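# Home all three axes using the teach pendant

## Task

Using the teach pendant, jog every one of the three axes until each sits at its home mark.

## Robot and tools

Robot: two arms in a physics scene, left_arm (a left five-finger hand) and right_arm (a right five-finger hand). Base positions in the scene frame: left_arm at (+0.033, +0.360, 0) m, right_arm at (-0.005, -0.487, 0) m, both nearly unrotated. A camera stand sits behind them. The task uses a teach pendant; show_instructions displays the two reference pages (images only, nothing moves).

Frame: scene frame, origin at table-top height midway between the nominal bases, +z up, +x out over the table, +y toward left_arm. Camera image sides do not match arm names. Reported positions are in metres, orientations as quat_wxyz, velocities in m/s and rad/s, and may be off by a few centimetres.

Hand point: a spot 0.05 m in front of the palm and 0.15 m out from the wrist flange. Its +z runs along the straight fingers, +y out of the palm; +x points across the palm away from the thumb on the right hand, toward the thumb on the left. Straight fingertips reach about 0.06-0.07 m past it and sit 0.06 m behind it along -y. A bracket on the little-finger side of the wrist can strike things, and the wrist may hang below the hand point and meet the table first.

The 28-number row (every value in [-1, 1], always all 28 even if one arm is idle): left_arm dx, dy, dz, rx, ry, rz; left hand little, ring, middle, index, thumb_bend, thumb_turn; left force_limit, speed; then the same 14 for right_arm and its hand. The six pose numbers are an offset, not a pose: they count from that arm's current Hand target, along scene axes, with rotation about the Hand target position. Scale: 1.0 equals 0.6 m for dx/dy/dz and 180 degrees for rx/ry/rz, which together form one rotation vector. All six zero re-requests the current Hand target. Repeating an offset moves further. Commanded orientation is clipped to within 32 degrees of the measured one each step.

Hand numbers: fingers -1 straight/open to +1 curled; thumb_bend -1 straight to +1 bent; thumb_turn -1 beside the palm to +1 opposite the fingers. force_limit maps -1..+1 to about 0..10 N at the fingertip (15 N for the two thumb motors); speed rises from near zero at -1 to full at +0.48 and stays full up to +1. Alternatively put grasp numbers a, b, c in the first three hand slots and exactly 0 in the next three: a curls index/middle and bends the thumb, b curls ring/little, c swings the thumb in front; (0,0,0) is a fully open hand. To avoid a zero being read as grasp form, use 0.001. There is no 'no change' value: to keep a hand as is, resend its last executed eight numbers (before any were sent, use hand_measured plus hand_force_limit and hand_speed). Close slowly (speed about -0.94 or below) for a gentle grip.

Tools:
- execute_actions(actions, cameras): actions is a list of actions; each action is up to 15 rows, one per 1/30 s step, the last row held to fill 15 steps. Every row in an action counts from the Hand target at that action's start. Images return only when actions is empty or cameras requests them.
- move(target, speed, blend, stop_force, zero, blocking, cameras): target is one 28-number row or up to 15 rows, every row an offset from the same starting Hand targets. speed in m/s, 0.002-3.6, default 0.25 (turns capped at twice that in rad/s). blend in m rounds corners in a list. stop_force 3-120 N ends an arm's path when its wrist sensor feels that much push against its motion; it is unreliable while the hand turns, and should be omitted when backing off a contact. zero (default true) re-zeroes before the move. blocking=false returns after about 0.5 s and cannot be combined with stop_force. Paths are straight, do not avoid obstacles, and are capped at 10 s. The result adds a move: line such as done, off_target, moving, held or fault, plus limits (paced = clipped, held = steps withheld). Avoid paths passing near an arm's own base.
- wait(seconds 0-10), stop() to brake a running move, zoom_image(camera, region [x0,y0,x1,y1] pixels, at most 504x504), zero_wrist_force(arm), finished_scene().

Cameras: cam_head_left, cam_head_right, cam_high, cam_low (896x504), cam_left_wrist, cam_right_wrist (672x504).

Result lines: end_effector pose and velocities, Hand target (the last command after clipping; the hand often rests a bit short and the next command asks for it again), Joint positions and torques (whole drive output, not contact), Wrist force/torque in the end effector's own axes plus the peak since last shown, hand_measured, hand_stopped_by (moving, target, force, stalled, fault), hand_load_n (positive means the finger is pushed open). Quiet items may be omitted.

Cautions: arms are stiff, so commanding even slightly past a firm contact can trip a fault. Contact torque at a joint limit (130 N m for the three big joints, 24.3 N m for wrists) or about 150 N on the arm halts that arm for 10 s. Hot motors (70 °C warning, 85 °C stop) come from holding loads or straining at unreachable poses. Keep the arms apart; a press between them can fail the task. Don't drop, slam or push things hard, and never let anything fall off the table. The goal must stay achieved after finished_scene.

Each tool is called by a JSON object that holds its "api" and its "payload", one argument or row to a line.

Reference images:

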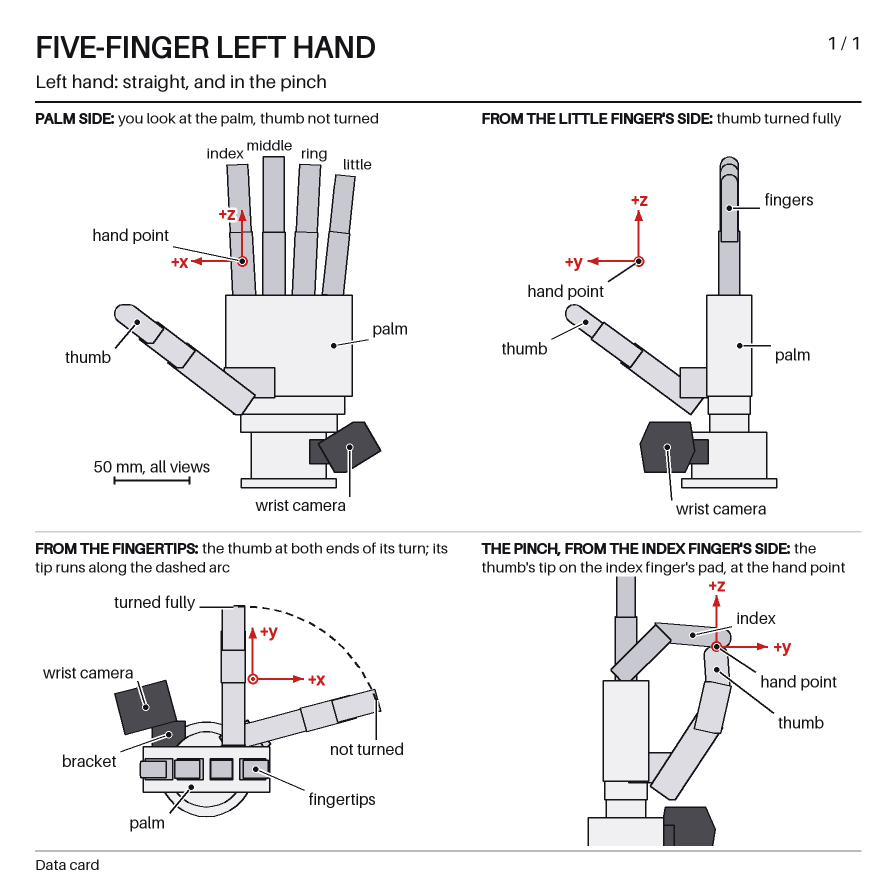

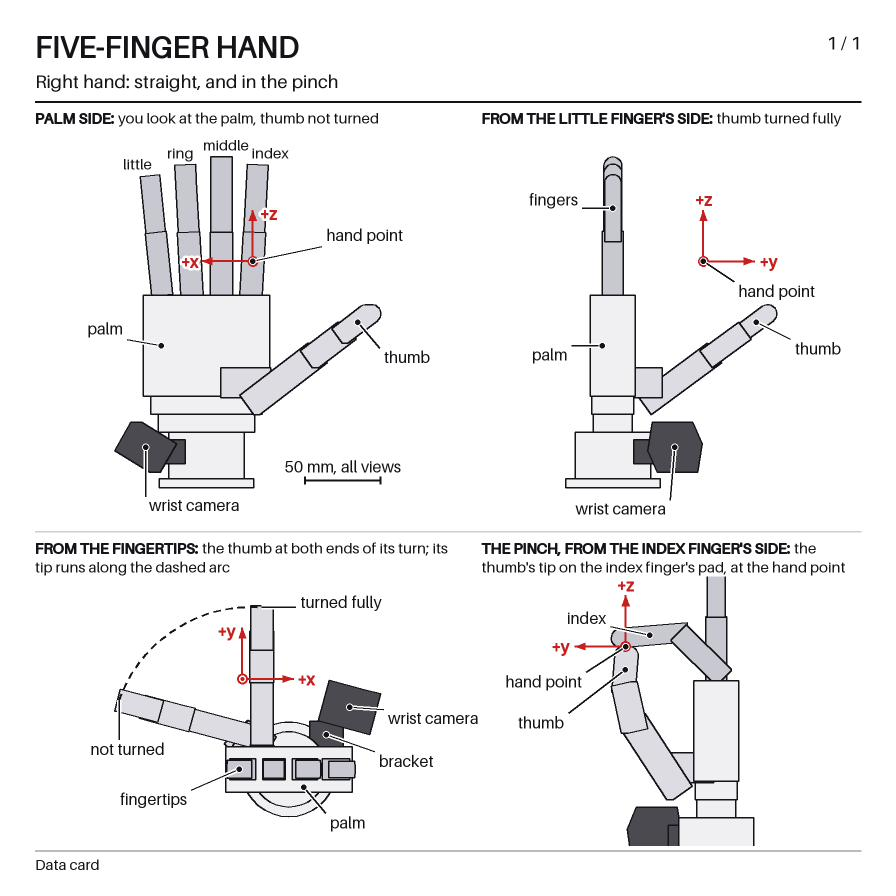

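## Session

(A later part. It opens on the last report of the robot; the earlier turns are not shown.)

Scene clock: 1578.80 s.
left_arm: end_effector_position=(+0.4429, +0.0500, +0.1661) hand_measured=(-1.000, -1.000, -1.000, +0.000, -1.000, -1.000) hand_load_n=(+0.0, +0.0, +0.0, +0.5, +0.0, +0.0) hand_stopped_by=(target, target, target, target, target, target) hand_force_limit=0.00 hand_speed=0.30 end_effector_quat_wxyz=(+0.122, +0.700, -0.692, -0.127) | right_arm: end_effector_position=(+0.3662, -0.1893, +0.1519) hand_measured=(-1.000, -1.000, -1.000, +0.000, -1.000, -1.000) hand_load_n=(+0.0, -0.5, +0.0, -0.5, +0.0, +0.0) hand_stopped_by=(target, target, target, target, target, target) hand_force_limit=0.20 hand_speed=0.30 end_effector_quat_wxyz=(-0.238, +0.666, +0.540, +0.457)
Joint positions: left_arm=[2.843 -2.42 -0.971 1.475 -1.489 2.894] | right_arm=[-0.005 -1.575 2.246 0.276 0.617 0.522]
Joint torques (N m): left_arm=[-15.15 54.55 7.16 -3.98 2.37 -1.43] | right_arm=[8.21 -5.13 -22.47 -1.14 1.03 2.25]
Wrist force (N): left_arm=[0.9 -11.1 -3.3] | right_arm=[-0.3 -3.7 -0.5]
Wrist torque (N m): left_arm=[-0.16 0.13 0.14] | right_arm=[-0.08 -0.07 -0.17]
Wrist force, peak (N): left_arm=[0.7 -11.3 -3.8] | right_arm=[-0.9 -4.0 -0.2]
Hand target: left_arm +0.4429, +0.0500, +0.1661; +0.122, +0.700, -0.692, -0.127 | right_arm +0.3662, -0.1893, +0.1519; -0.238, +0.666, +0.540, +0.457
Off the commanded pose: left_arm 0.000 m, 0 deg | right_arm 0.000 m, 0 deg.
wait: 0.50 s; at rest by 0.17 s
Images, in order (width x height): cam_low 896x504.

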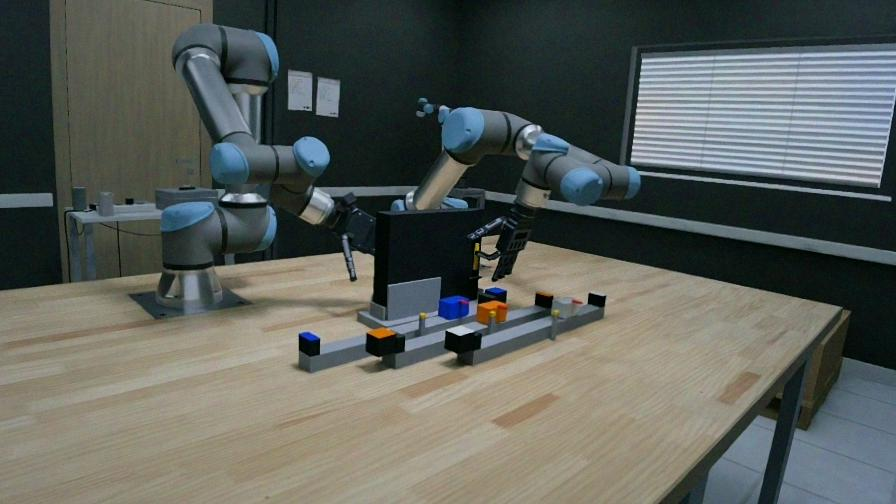

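{"api": "move", "payload": {
  "target": [0,0,0,0,0,0,-1,-1,-1,0.0,-1,-1,0,0.3,0.0008,0,0,0,0,0,-1,-1,-1,0.0,-1,-1,0.2,0.3],
  "speed": 0.03
}}

{"api": "wait", "payload": {
  "seconds": 1.0,
  "cameras": ["cam_low"]
}}

{"api": "zoom_image", "payload": {
  "camera": "cam_low",
  "region": [530, 280, 620, 345]
}}

Scene clock: 1585.17 s.
left_arm: end_effector_position=(+0.4429, +0.0500, +0.1661) hand_measured=(-1.000, -1.000, -1.000, +0.000, -1.000, -1.000) hand_load_n=(+0.0, +0.0, +0.0, +0.5, +0.0, +0.0) hand_stopped_by=(target, target, target, target, target, target) hand_force_limit=0.00 hand_speed=0.30 end_effector_quat_wxyz=(+0.122, +0.700, -0.692, -0.127) | right_arm: end_effector_position=(+0.3667, -0.1893, +0.1519) hand_measured=(-1.000, -1.000, -1.000, +0.000, -1.000, -1.000) hand_load_n=(+0.0, +0.0, +0.0, -1.0, +0.0, -0.5) hand_stopped_by=(target, target, target, target, target, target) hand_force_limit=0.20 hand_speed=0.30 end_effector_quat_wxyz=(-0.238, +0.666, +0.540, +0.457)
Joint positions: left_arm=[2.843 -2.42 -0.971 1.475 -1.489 2.894] | right_arm=[-0.005 -1.574 2.245 0.276 0.617 0.522]
Joint torques (N m): left_arm=[-13.84 54.59 6.71 -4.44 2.59 -1.34] | right_arm=[7.17 -4.41 -23.55 -1.37 0.99 2.4]
Wrist force (N): left_arm=[0.8 -11.4 -3.6] | right_arm=[0.0 -5.1 -1.1]
Wrist torque (N m): left_arm=[-0.20 0.13 0.14] | right_arm=[-0.08 -0.06 -0.18]
Wrist force, peak (N): left_arm=[0.9 -11.4 -3.9] | right_arm=[-0.8 -5.4 -1.0]
Hand target: left_arm +0.4429, +0.0500, +0.1661; +0.122, +0.700, -0.692, -0.127 | right_arm +0.3667, -0.1893, +0.1519; -0.238, +0.666, +0.540, +0.457
Off the commanded pose: left_arm 0.000 m, 0 deg | right_arm 0.000 m, 0 deg.
move: done

Scene clock: 1586.17 s.
left_arm: end_effector_position=(+0.4429, +0.0500, +0.1661) hand_measured=(-1.000, -1.000, -1.000, +0.000, -1.000, -1.000) hand_load_n=(+0.0, +0.0, +0.0, +0.5, +0.0, +0.0) hand_stopped_by=(target, target, target, target, target, target) hand_force_limit=0.00 hand_speed=0.30 end_effector_quat_wxyz=(+0.122, +0.700, -0.692, -0.127) | right_arm: end_effector_position=(+0.3667, -0.1893, +0.1519) hand_measured=(-1.000, -1.000, -1.000, +0.000, -1.000, -1.000) hand_load_n=(+0.0, +0.0, +0.0, -1.0, +0.0, +0.0) hand_stopped_by=(target, target, target, target, target, target) hand_force_limit=0.20 hand_speed=0.30 end_effector_quat_wxyz=(-0.238, +0.666, +0.540, +0.457)
Joint positions: left_arm=[2.843 -2.42 -0.971 1.475 -1.489 2.894] | right_arm=[-0.005 -1.574 2.245 0.276 0.617 0.522]
Joint torques (N m): left_arm=[-13.4 53.35 6.94 -4.79 2.35 -1.2] | right_arm=[6.39 -5 -24.03 -1.38 0.92 2.28]
Wrist force (N): left_arm=[0.9 -11.4 -2.8] | right_arm=[-0.9 -6.3 -1.3]
Wrist torque (N m): left_arm=[-0.18 0.15 0.14] | right_arm=[-0.12 -0.07 -0.19]
Wrist force, peak (N): left_arm=[0.9 -11.4 -3.9] | right_arm=[-0.9 -6.3 -1.3]
Hand target: left_arm +0.4429, +0.0500, +0.1661; +0.122, +0.700, -0.692, -0.127 | right_arm +0.3667, -0.1893, +0.1519; -0.238, +0.666, +0.540, +0.457
Off the commanded pose: left_arm 0.000 m, 0 deg | right_arm 0.000 m, 0 deg.
wait: 1.00 s; at rest by 0.17 s
Images, in order (width x height): cam_low 896x504.

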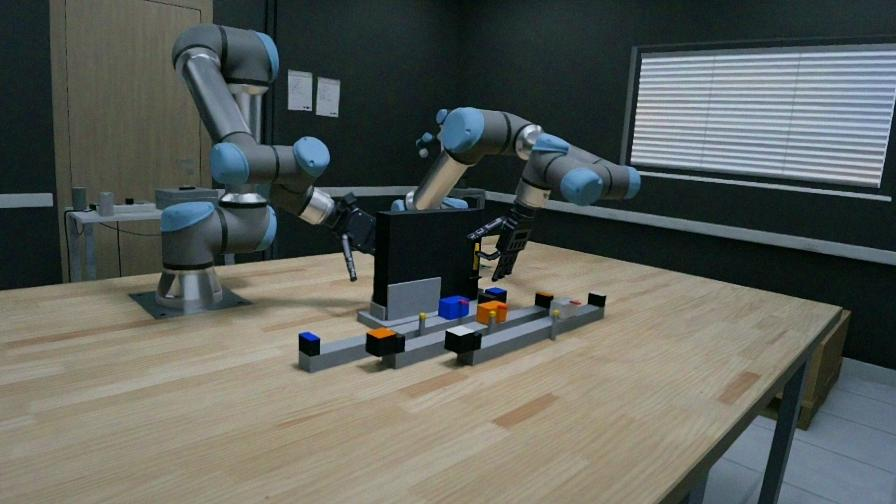

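Scaled by 5.600 from the camera's 896x504 image, which has a finer 1280x720 frame.

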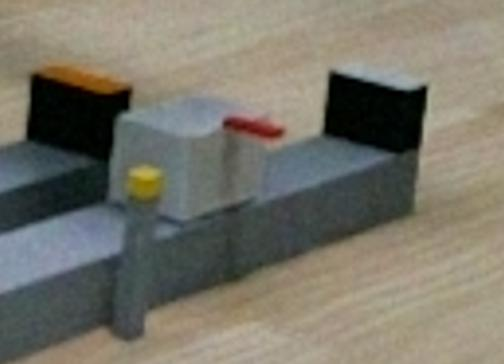

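{"api": "wait", "payload": {
  "seconds": 0.1,
  "cameras": ["cam_low"]
}}

{"api": "zoom_image", "payload": {
  "camera": "cam_low",
  "region": [530, 280, 620, 345]
}}

Scene clock: 1591.10 s.
left_arm: end_effector_position=(+0.4429, +0.0500, +0.1661) hand_measured=(-1.000, -1.000, -1.000, +0.000, -1.000, -1.000) hand_load_n=(+0.0, +0.0, +0.0, +0.5, +0.0, +0.0) hand_stopped_by=(target, target, target, target, target, target) hand_force_limit=0.00 hand_speed=0.30 end_effector_quat_wxyz=(+0.122, +0.700, -0.692, -0.127) | right_arm: end_effector_position=(+0.3667, -0.1893, +0.1519) hand_measured=(-1.000, -1.000, -1.000, +0.000, -1.000, -1.000) hand_load_n=(+0.0, +0.0, +0.0, -0.5, +0.0, +0.0) hand_stopped_by=(target, target, target, target, target, target) hand_force_limit=0.20 hand_speed=0.30 end_effector_quat_wxyz=(-0.238, +0.666, +0.540, +0.457)
Joint positions: left_arm=[2.843 -2.42 -0.971 1.475 -1.489 2.894] | right_arm=[-0.005 -1.574 2.245 0.276 0.617 0.522]
Joint torques (N m): left_arm=[-13.07 54.64 7.41 -5.59 2.32 -1.01] | right_arm=[0.53 -5.2 -23.78 -1.43 1.08 1.99]
Wrist force (N): left_arm=[0.6 -11.3 -3.6] | right_arm=[-0.2 -5.7 -1.4]
Wrist torque (N m): left_arm=[-0.18 0.17 0.13] | right_arm=[-0.09 -0.05 -0.19]
Wrist force, peak (N): left_arm=[0.7 -11.5 -3.7] | right_arm=[-1.0 -6.4 -1.0]
Hand target: left_arm +0.4429, +0.0500, +0.1661; +0.122, +0.700, -0.692, -0.127 | right_arm +0.3667, -0.1893, +0.1519; -0.238, +0.666, +0.540, +0.457
Off the commanded pose: left_arm 0.000 m, 0 deg | right_arm 0.000 m, 0 deg.
wait: 0.10 s; at rest from the start
Images, in order (width x height): cam_low 896x504.

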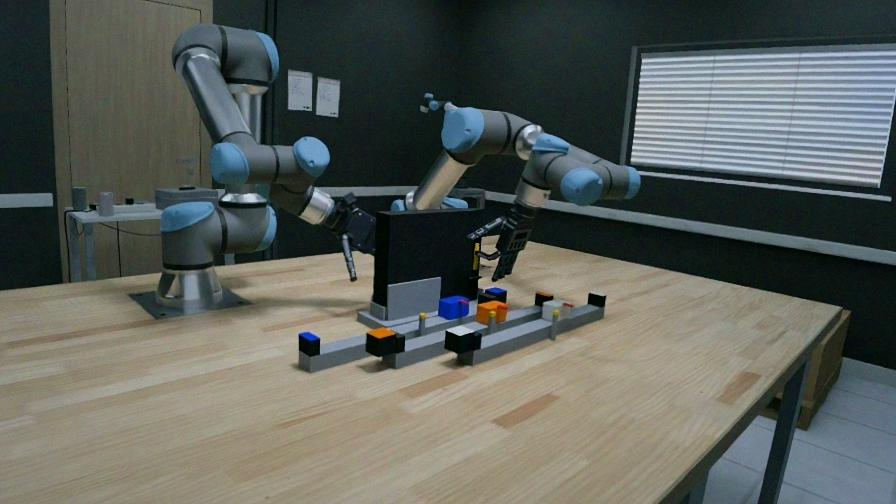

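Scaled by 5.600 from the camera's 896x504 image, which has a finer 1280x720 frame.

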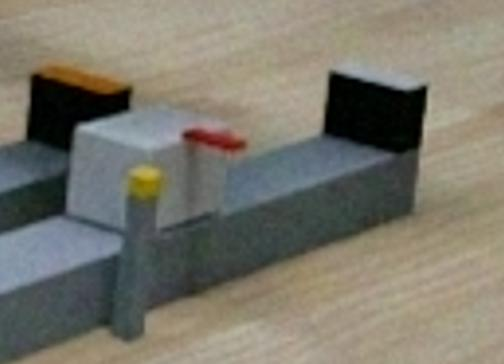

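{"api": "move", "payload": {
  "target": [0,0,0,0,0,0,-1,-1,-1,0.0,-1,-1,0,0.3,-0.02,0,0,0,0,0,-1,-1,-1,0.0,-1,-1,0.2,0.3],
  "speed": 0.1,
  "cameras": ["cam_low"]
}}

{"api": "zoom_image", "payload": {
  "camera": "cam_low",
  "region": [530, 280, 620, 345]
}}

Scene clock: 1606.17 s.
left_arm: end_effector_position=(+0.4429, +0.0500, +0.1661) hand_measured=(-1.000, -1.000, -1.000, +0.000, -1.000, -1.000) hand_load_n=(+0.0, +0.0, +0.0, +0.5, +0.0, +0.0) hand_stopped_by=(target, target, target, target, target, target) hand_force_limit=0.00 hand_speed=0.30 end_effector_quat_wxyz=(+0.122, +0.700, -0.692, -0.127) | right_arm: end_effector_position=(+0.3548, -0.1893, +0.1519) hand_measured=(-1.000, -1.000, -1.000, +0.000, -1.000, -1.000) hand_load_n=(+0.0, +0.0, +0.0, +0.5, +0.0, +0.0) hand_stopped_by=(target, target, target, target, target, target) hand_force_limit=0.20 hand_speed=0.30 end_effector_quat_wxyz=(-0.238, +0.666, +0.540, +0.457)
Joint positions: left_arm=[2.843 -2.42 -0.971 1.475 -1.489 2.894] | right_arm=[-0.006 -1.602 2.273 0.277 0.617 0.521]
Joint torques (N m): left_arm=[-15.94 53.73 8.07 -6.56 2.51 -0.9] | right_arm=[-8.1 -23.29 -5.45 3.21 -2.81 -2.26]
Wrist force (N): left_arm=[0.8 -11.0 -3.7] | right_arm=[-0.2 -0.3 1.4]
Wrist torque (N m): left_arm=[-0.14 0.14 0.13] | right_arm=[-0.08 -0.06 -0.08]
Wrist force, peak (N): left_arm=[0.7 -11.6 -3.8] | right_arm=[-1.1 -6.3 -1.1]
Hand target: left_arm +0.4429, +0.0500, +0.1661; +0.122, +0.700, -0.692, -0.127 | right_arm +0.3547, -0.1893, +0.1519; -0.238, +0.666, +0.540, +0.457
Off the commanded pose: left_arm 0.000 m, 0 deg | right_arm 0.000 m, 0 deg.
move: done
Images, in order (width x height): cam_low 896x504.

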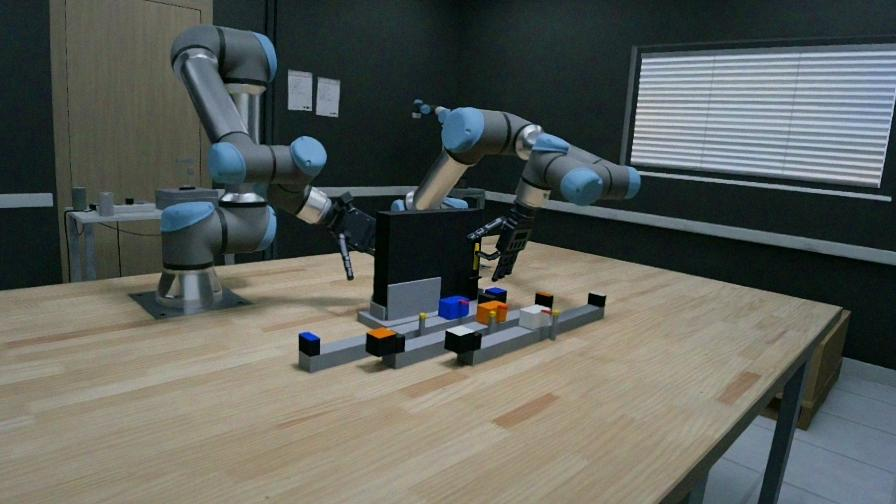

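Scaled by 5.600 from the camera's 896x504 image, which has a finer 1280x720 frame.

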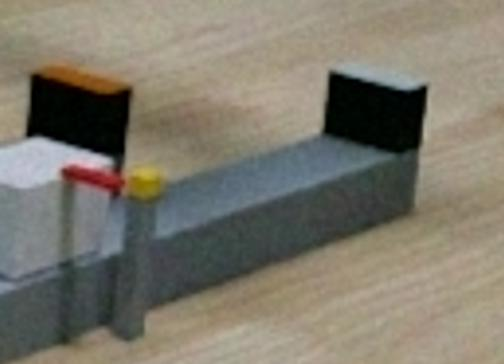

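{"api": "execute_actions", "payload": {
  "actions": [],
  "cameras": ["cam_high", "cam_head_left", "cam_head_right", "cam_left_wrist"]
}}

{"api": "zoom_image", "payload": {
  "camera": "cam_head_right",
  "region": [380, 250, 540, 320]
}}

{"api": "zoom_image", "payload": {
  "camera": "cam_head_left",
  "region": [380, 250, 540, 320]
}}

{"api": "zoom_image", "payload": {
  "camera": "cam_high",
  "region": [340, 140, 540, 320]
}}

Scene clock: 1622.37 s.
left_arm: end_effector_position=(+0.4429, +0.0500, +0.1661) hand_measured=(-1.000, -1.000, -1.000, +0.000, -1.000, -1.000) hand_load_n=(+0.0, +0.0, +0.0, +0.5, +0.0, +0.0) hand_stopped_by=(target, target, target, target, target, target) hand_force_limit=0.00 hand_speed=0.30 end_effector_quat_wxyz=(+0.122, +0.700, -0.692, -0.127) | right_arm: end_effector_position=(+0.3547, -0.1893, +0.1519) hand_measured=(-1.000, -1.000, -1.000, +0.000, -1.000, -1.000) hand_load_n=(+0.0, +0.0, +0.0, +0.0, +0.0, +0.0) hand_stopped_by=(target, target, target, target, target, target) hand_force_limit=0.20 hand_speed=0.30 end_effector_quat_wxyz=(-0.238, +0.666, +0.540, +0.457)
Joint positions: left_arm=[2.843 -2.42 -0.971 1.475 -1.489 2.894] | right_arm=[-0.006 -1.602 2.273 0.277 0.617 0.521]
Joint velocities: within noise
Joint torques (N m): left_arm=[-14.6 54.42 6.99 -6.46 2.31 -1.03] | right_arm=[-8.27 -22.65 -5 3.07 -2.84 -2.31]
Motor temperatures (°C): left_arm=[30 35 34 38 38 37] | right_arm=[27 34 31 41 40 34]
Wrist force (N): left_arm=[1.0 -11.3 -3.4] | right_arm=[-0.4 -0.3 1.4]
Wrist torque (N m): left_arm=[-0.17 0.11 0.15] | right_arm=[-0.08 -0.04 -0.08]
Wrist force, peak (N): left_arm=[0.7 -11.3 -3.8] | right_arm=[-0.6 -0.1 1.7]
Hand target: left_arm +0.4429, +0.0500, +0.1661; +0.122, +0.700, -0.692, -0.127 | right_arm +0.3547, -0.1893, +0.1519; -0.238, +0.666, +0.540, +0.457
Off the commanded pose: left_arm 0.000 m, 0 deg | right_arm 0.000 m, 0 deg.
Images, in order (width x height): cam_head_left 896x504, cam_head_right 896x504, cam_high 896x504, cam_left_wrist 672x504.

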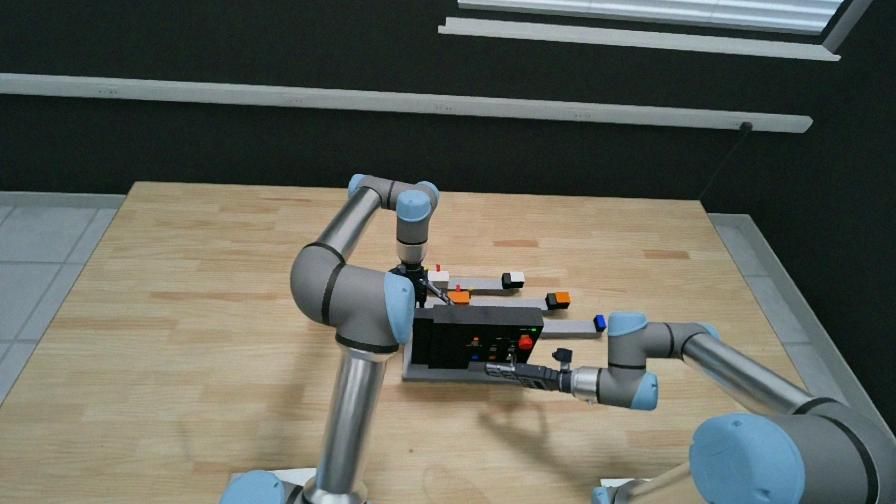

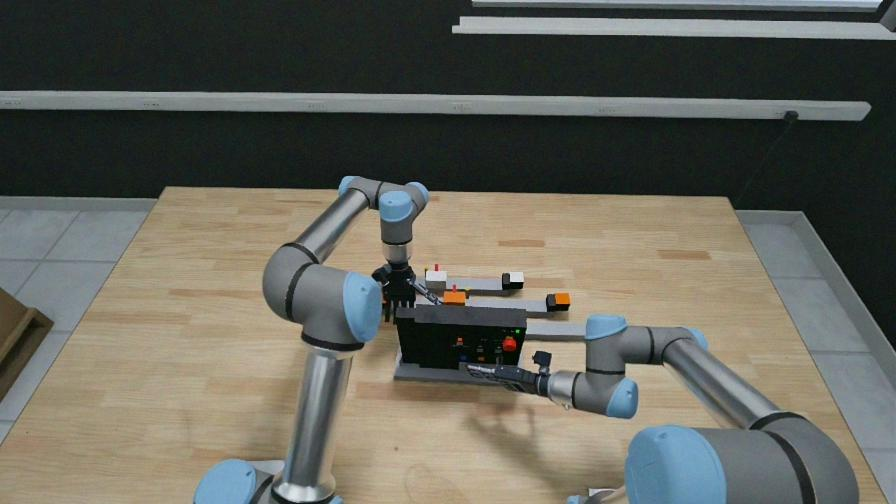

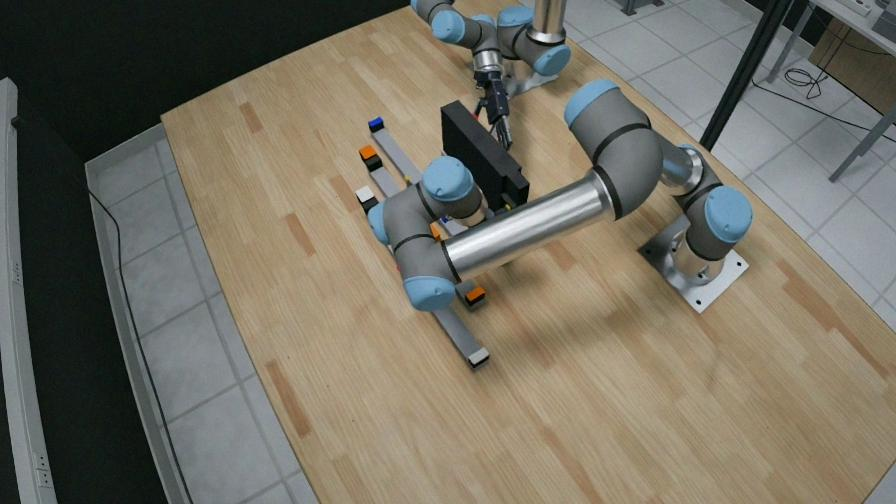

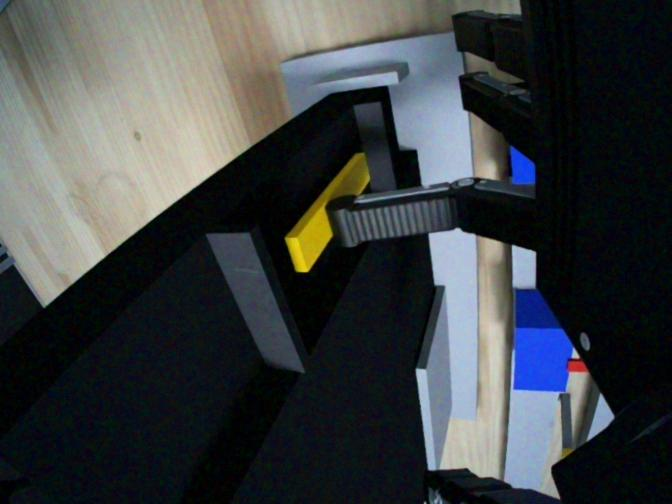

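Scaled by 3.150 from the camera's 896x504 image, which has a finer 1280x720 frame.

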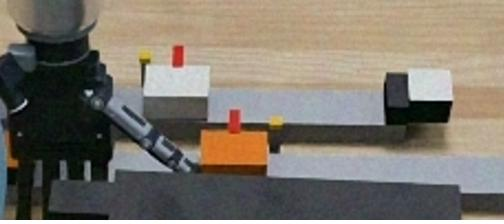

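Scaled by 3.150 from the camera's 896x504 image, which has a finer 1280x720 frame.

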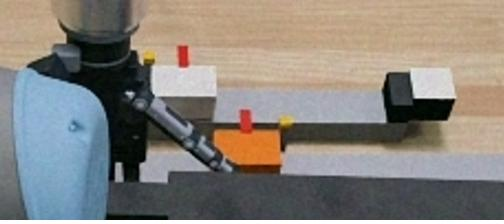

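Scaled by 2.520 from the camera's 896x504 image, which has a finer 1280x720 frame.

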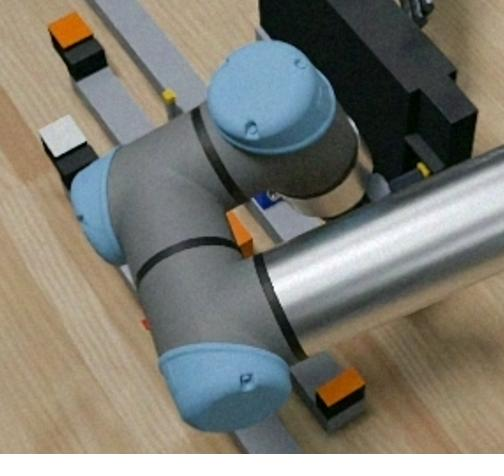

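{"api": "move", "payload": {
  "target": [
    [0,0,0,0,0,0,-1,-1,-1,0.0,-1,-1,0,0.3,-0.017,0,0,0,0,0,-1,-1,-1,0.0,-1,-1,0.2,0.3],
    [0,0,0,0,0,0,-1,-1,-1,0.0,-1,-1,0,0.3,-0.017,0.0725,0.0025,0,0,0,-1,-1,-1,0.0,-1,-1,0.2,0.3]
  ],
  "speed": 0.15,
  "blend": [0.003,0],
  "cameras": ["cam_right_wrist"]
}}

Scene clock: 1633.07 s.
left_arm: end_effector_position=(+0.4429, +0.0500, +0.1661) hand_measured=(-1.000, -1.000, -1.000, +0.000, -1.000, -1.000) hand_load_n=(-0.5, +0.0, +0.5, +0.5, +0.0, +0.0) hand_stopped_by=(target, target, target, target, target, target) hand_force_limit=0.00 hand_speed=0.30 end_effector_quat_wxyz=(+0.122, +0.700, -0.692, -0.127) | right_arm: end_effector_position=(+0.3445, -0.1458, +0.1534) hand_measured=(-1.000, -1.000, -1.000, +0.000, -1.000, -1.000) hand_load_n=(+0.0, +0.0, +0.0, +0.0, +0.0, +0.0) hand_stopped_by=(target, target, target, target, target, target) hand_force_limit=0.20 hand_speed=0.30 end_effector_quat_wxyz=(-0.238, +0.666, +0.540, +0.457)
Joint positions: left_arm=[2.843 -2.42 -0.971 1.475 -1.489 2.894] | right_arm=[0.192 -1.612 2.232 0.142 0.748 0.758]
Joint torques (N m): left_arm=[-12.9 53.9 9.2 -6.57 2.33 -0.94] | right_arm=[8.31 -4.26 -22 -1.18 1.16 2.64]
Wrist force (N): left_arm=[0.8 -11.3 -2.8] | right_arm=[-0.7 -0.1 1.6]
Wrist torque (N m): left_arm=[-0.19 0.16 0.13] | right_arm=[-0.08 0.01 -0.22]
Wrist force, peak (N): left_arm=[0.7 -11.5 -3.8] | right_arm=[-0.5 -0.8 1.7]
Hand target: left_arm +0.4429, +0.0500, +0.1661; +0.122, +0.700, -0.692, -0.127 | right_arm +0.3445, -0.1458, +0.1534; -0.238, +0.666, +0.540, +0.457
Off the commanded pose: left_arm 0.000 m, 0 deg | right_arm 0.000 m, 0 deg.
move: done
Images, in order (width x height): cam_right_wrist 672x504.

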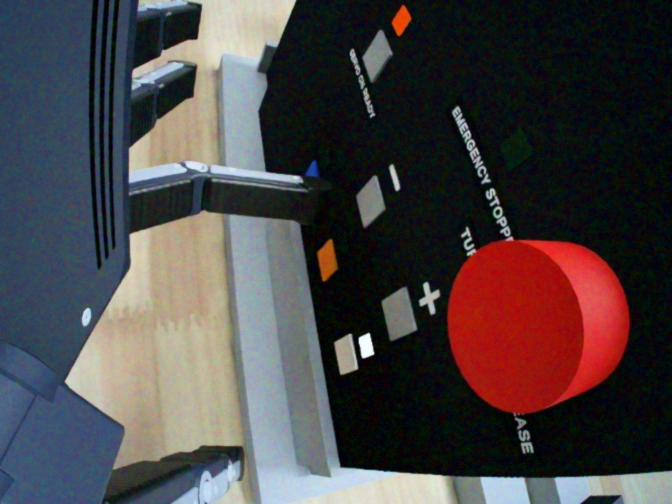

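{"api": "move", "payload": {
  "target": [0,0,0,0,0,0,-1,-1,-1,0.0,-1,-1,0,0.3,0.05,0,0,0,0,0,-1,-1,-1,0.0,-1,-1,0.2,0.3],
  "speed": 0.02,
  "stop_force": 3,
  "cameras": ["cam_right_wrist"]
}}

{"api": "zoom_image", "payload": {
  "camera": "cam_right_wrist",
  "region": [250, 80, 450, 280]
}}

Scene clock: 1642.63 s.
left_arm: end_effector_position=(+0.4429, +0.0500, +0.1661) hand_measured=(-1.000, -1.000, -1.000, +0.000, -1.000, -1.000) hand_load_n=(+0.0, +0.0, +0.5, +0.5, -0.5, +0.0) hand_stopped_by=(target, target, target, target, target, target) hand_force_limit=0.00 hand_speed=0.30 end_effector_quat_wxyz=(+0.122, +0.700, -0.692, -0.127) | right_arm: end_effector_position=(+0.3666, -0.1458, +0.1534) hand_measured=(-1.000, -1.000, -1.000, +0.000, -1.000, -1.000) hand_load_n=(+0.0, +0.0, +0.0, +0.0, +0.0, +0.0) hand_stopped_by=(target, target, target, target, target, target) hand_force_limit=0.20 hand_speed=0.30 end_effector_quat_wxyz=(-0.238, +0.666, +0.540, +0.457)
Joint positions: left_arm=[2.843 -2.42 -0.971 1.475 -1.489 2.894] | right_arm=[0.177 -1.561 2.186 0.15 0.737 0.743]
Joint torques (N m): left_arm=[-15 52.13 7.29 -6.46 2.61 -0.7] | right_arm=[8.11 -25.53 -7.33 -1.56 1.26 2.49]
Wrist force (N): left_arm=[0.7 -11.3 -3.9] | right_arm=[0.2 -1.9 0.3]
Wrist torque (N m): left_arm=[-0.19 0.14 0.14] | right_arm=[-0.05 -0.04 -0.12]
Wrist force, peak (N): left_arm=[0.9 -11.4 -3.7] | right_arm=[-0.4 -3.9 -0.1]
Hand target: left_arm +0.4429, +0.0500, +0.1661; +0.122, +0.700, -0.692, -0.127 | right_arm +0.3666, -0.1458, +0.1534; -0.238, +0.666, +0.540, +0.457 (not the last commanded pose)
Off the commanded pose: left_arm 0.000 m, 0 deg | right_arm 0.008 m, 0 deg.
move: contact (right_arm)
Images, in order (width x height): cam_right_wrist 672x504.

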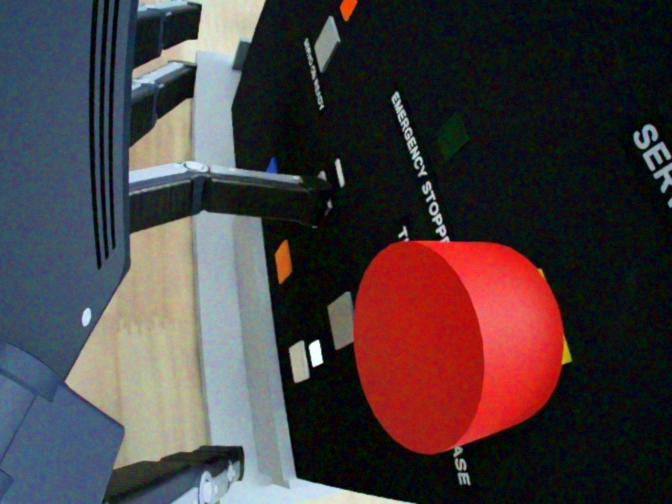

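Scaled by 2.520 from the camera's 672x504 image, which has a finer 960x720 frame.

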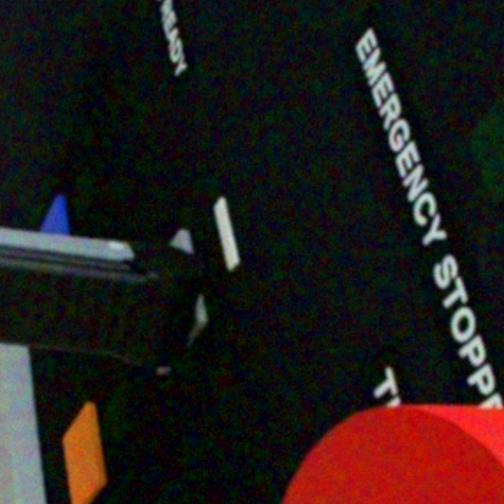

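{"api": "move", "payload": {
  "target": [0,0,0,0,0,0,-1,-1,-1,0.0,-1,-1,0,0.3,0.0017,0,0,0,0,0,-1,-1,-1,0.0,-1,-1,0.2,0.3],
  "speed": 0.02
}}

{"api": "wait", "payload": {
  "seconds": 4.0
}}

{"api": "move", "payload": {
  "target": [0,0,0,0,0,0,-1,-1,-1,0.0,-1,-1,0,0.3,-0.01,0,0,0,0,0,-1,-1,-1,0.0,-1,-1,0.2,0.3],
  "speed": 0.1,
  "cameras": ["cam_head_right", "cam_head_left", "cam_low"]
}}

{"api": "zoom_image", "payload": {
  "camera": "cam_head_right",
  "region": [390, 250, 490, 320]
}}

{"api": "zoom_image", "payload": {
  "camera": "cam_head_left",
  "region": [390, 250, 490, 320]
}}

{"api": "zoom_image", "payload": {
  "camera": "cam_low",
  "region": [500, 280, 590, 345]
}}

Scene clock: 1651.50 s.
left_arm: end_effector_position=(+0.4429, +0.0500, +0.1661) hand_measured=(-1.000, -1.000, -1.000, +0.000, -1.000, -1.000) hand_load_n=(+0.0, +0.0, +0.0, +0.5, +0.0, +0.0) hand_stopped_by=(target, target, target, target, target, target) hand_force_limit=0.00 hand_speed=0.30 end_effector_quat_wxyz=(+0.122, +0.700, -0.692, -0.127) | right_arm: end_effector_position=(+0.3676, -0.1458, +0.1534) hand_measured=(-1.000, -1.000, -1.000, +0.000, -1.000, -1.000) hand_load_n=(+0.0, +0.0, +0.0, -0.5, +0.0, +0.0) hand_stopped_by=(target, target, target, target, target, target) hand_force_limit=0.20 hand_speed=0.30 end_effector_quat_wxyz=(-0.238, +0.666, +0.540, +0.457)
Joint positions: left_arm=[2.843 -2.42 -0.971 1.475 -1.489 2.894] | right_arm=[0.176 -1.559 2.184 0.15 0.736 0.742]
Joint torques (N m): left_arm=[-16.13 53.52 7.29 -6.57 2.68 -0.56] | right_arm=[-9.58 -7.1 -24.74 1.94 -2.05 -2.5]
Wrist force (N): left_arm=[0.8 -11.2 -3.2] | right_arm=[-0.3 -3.9 -0.4]
Wrist torque (N m): left_arm=[-0.18 0.15 0.14] | right_arm=[-0.05 -0.07 -0.07]
Wrist force, peak (N): left_arm=[0.8 -11.4 -3.8] | right_arm=[-1.0 -4.2 -0.4]
Hand target: left_arm +0.4429, +0.0500, +0.1661; +0.122, +0.700, -0.692, -0.127 | right_arm +0.3676, -0.1458, +0.1534; -0.238, +0.666, +0.540, +0.457
Off the commanded pose: left_arm 0.000 m, 0 deg | right_arm 0.000 m, 0 deg.
move: done

Scene clock: 1655.50 s.
left_arm: end_effector_position=(+0.4429, +0.0500, +0.1661) hand_measured=(-1.000, -1.000, -1.000, +0.000, -1.000, -1.000) hand_load_n=(+0.5, +0.0, +0.0, +0.5, +0.0, +0.0) hand_stopped_by=(target, target, target, target, target, target) hand_force_limit=0.00 hand_speed=0.30 end_effector_quat_wxyz=(+0.122, +0.700, -0.692, -0.127) | right_arm: end_effector_position=(+0.3676, -0.1458, +0.1534) hand_measured=(-1.000, -1.000, -1.000, +0.000, -1.000, -1.000) hand_load_n=(+0.0, -0.5, +0.0, -0.5, +0.0, +0.0) hand_stopped_by=(target, target, target, target, target, target) hand_force_limit=0.20 hand_speed=0.30 end_effector_quat_wxyz=(-0.238, +0.666, +0.540, +0.457)
Joint positions: left_arm=[2.843 -2.42 -0.971 1.475 -1.489 2.894] | right_arm=[0.176 -1.559 2.184 0.15 0.736 0.742]
Joint torques (N m): left_arm=[-13.64 53.67 8.13 -6.54 2.62 -0.48] | right_arm=[-9.67 -5.88 -23.76 1.97 -2.02 -2.47]
Wrist force (N): left_arm=[1.2 -11.3 -2.9] | right_arm=[-0.9 -4.5 -0.4]
Wrist torque (N m): left_arm=[-0.18 0.10 0.15] | right_arm=[-0.11 -0.02 -0.11]
Wrist force, peak (N): left_arm=[0.8 -11.4 -3.8] | right_arm=[-0.9 -4.6 -0.4]
Hand target: left_arm +0.4429, +0.0500, +0.1661; +0.122, +0.700, -0.692, -0.127 | right_arm +0.3676, -0.1458, +0.1534; -0.238, +0.666, +0.540, +0.457
Off the commanded pose: left_arm 0.000 m, 0 deg | right_arm 0.000 m, 0 deg.
wait: 4.00 s; at rest by 0.17 s

Scene clock: 1656.23 s.
left_arm: end_effector_position=(+0.4429, +0.0500, +0.1661) hand_measured=(-1.000, -1.000, -1.000, +0.000, -1.000, -1.000) hand_load_n=(+0.0, +0.0, +0.0, +0.5, +0.0, +0.0) hand_stopped_by=(target, target, target, target, target, target) hand_force_limit=0.00 hand_speed=0.30 end_effector_quat_wxyz=(+0.122, +0.700, -0.692, -0.127) | right_arm: end_effector_position=(+0.3617, -0.1458, +0.1534) hand_measured=(-1.000, -1.000, -1.000, +0.000, -1.000, -1.000) hand_load_n=(+0.0, +0.5, +0.0, +0.0, -0.5, +0.5) hand_stopped_by=(target, target, target, target, target, target) hand_force_limit=0.20 hand_speed=0.30 end_effector_quat_wxyz=(-0.238, +0.666, +0.540, +0.457)
Joint positions: left_arm=[2.843 -2.42 -0.971 1.475 -1.489 2.894] | right_arm=[0.18 -1.572 2.196 0.148 0.739 0.746]
Joint torques (N m): left_arm=[-13.57 52.71 7.17 -6.53 2.41 -0.52] | right_arm=[8.55 -26.07 -6.99 -1.14 0.9 2.24]
Wrist force (N): left_arm=[0.9 -11.2 -3.1] | right_arm=[-0.3 -0.1 1.4]
Wrist torque (N m): left_arm=[-0.17 0.14 0.13] | right_arm=[-0.07 -0.05 -0.17]
Wrist force, peak (N): left_arm=[0.7 -11.3 -3.9] | right_arm=[-0.8 -4.4 -0.2]
Hand target: left_arm +0.4429, +0.0500, +0.1661; +0.122, +0.700, -0.692, -0.127 | right_arm +0.3616, -0.1458, +0.1534; -0.238, +0.666, +0.540, +0.457
Off the commanded pose: left_arm 0.000 m, 0 deg | right_arm 0.000 m, 0 deg.
move: done
Images, in order (width x height): cam_head_left 896x504, cam_head_right 896x504, cam_low 896x504.

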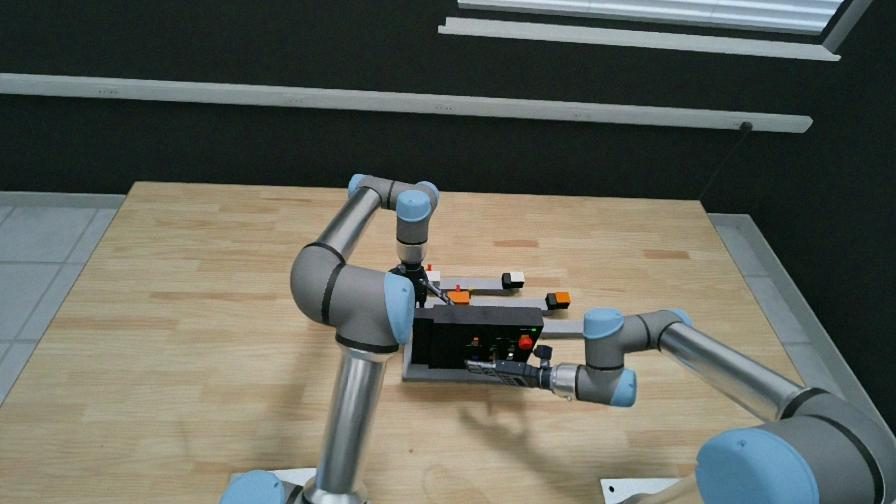

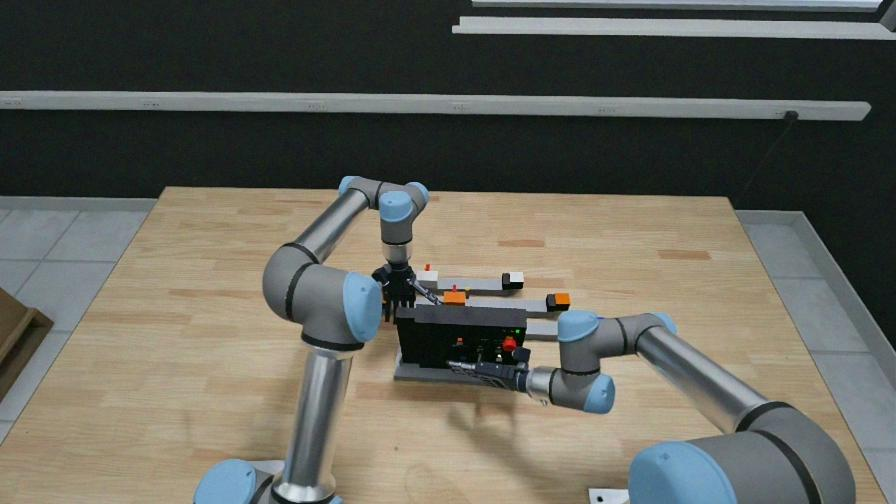

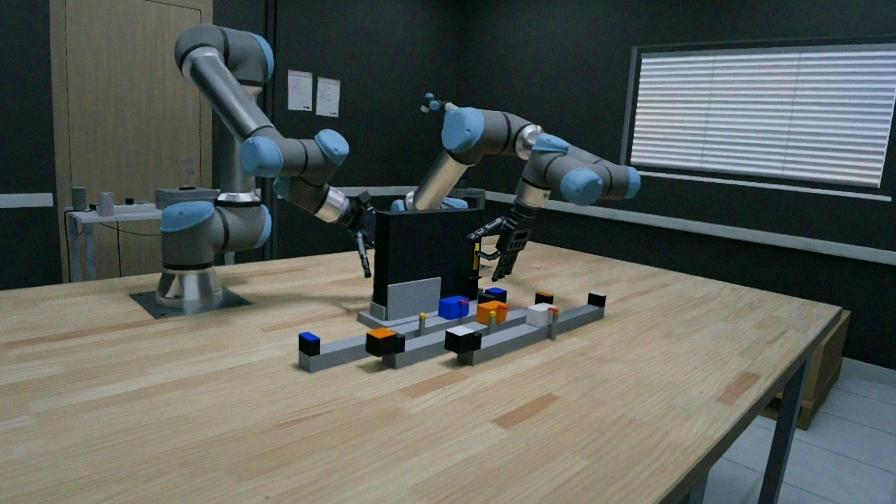

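Scaled by 5.040 from the camera's 896x504 image, which has a finer 1280x720 frame.

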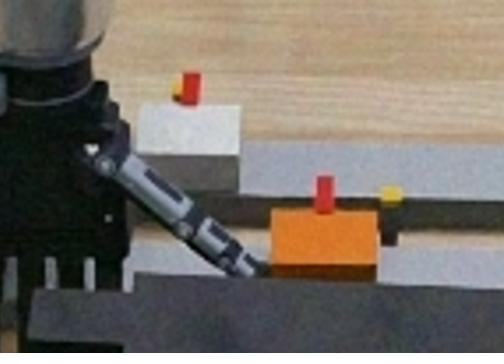

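Scaled by 5.040 from the camera's 896x504 image, which has a finer 1280x720 frame.

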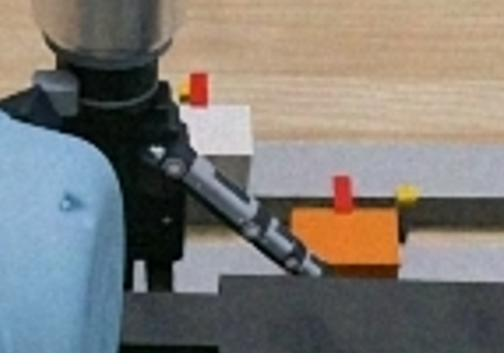

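Scaled by 5.600 from the camera's 896x504 image, which has a finer 1280x720 frame.

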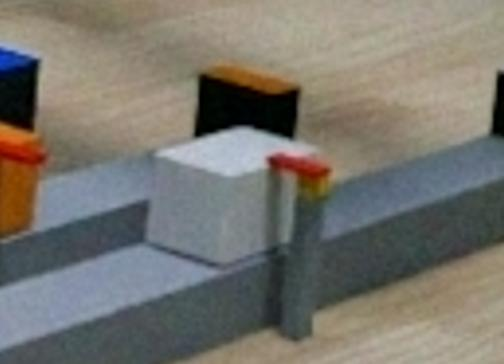

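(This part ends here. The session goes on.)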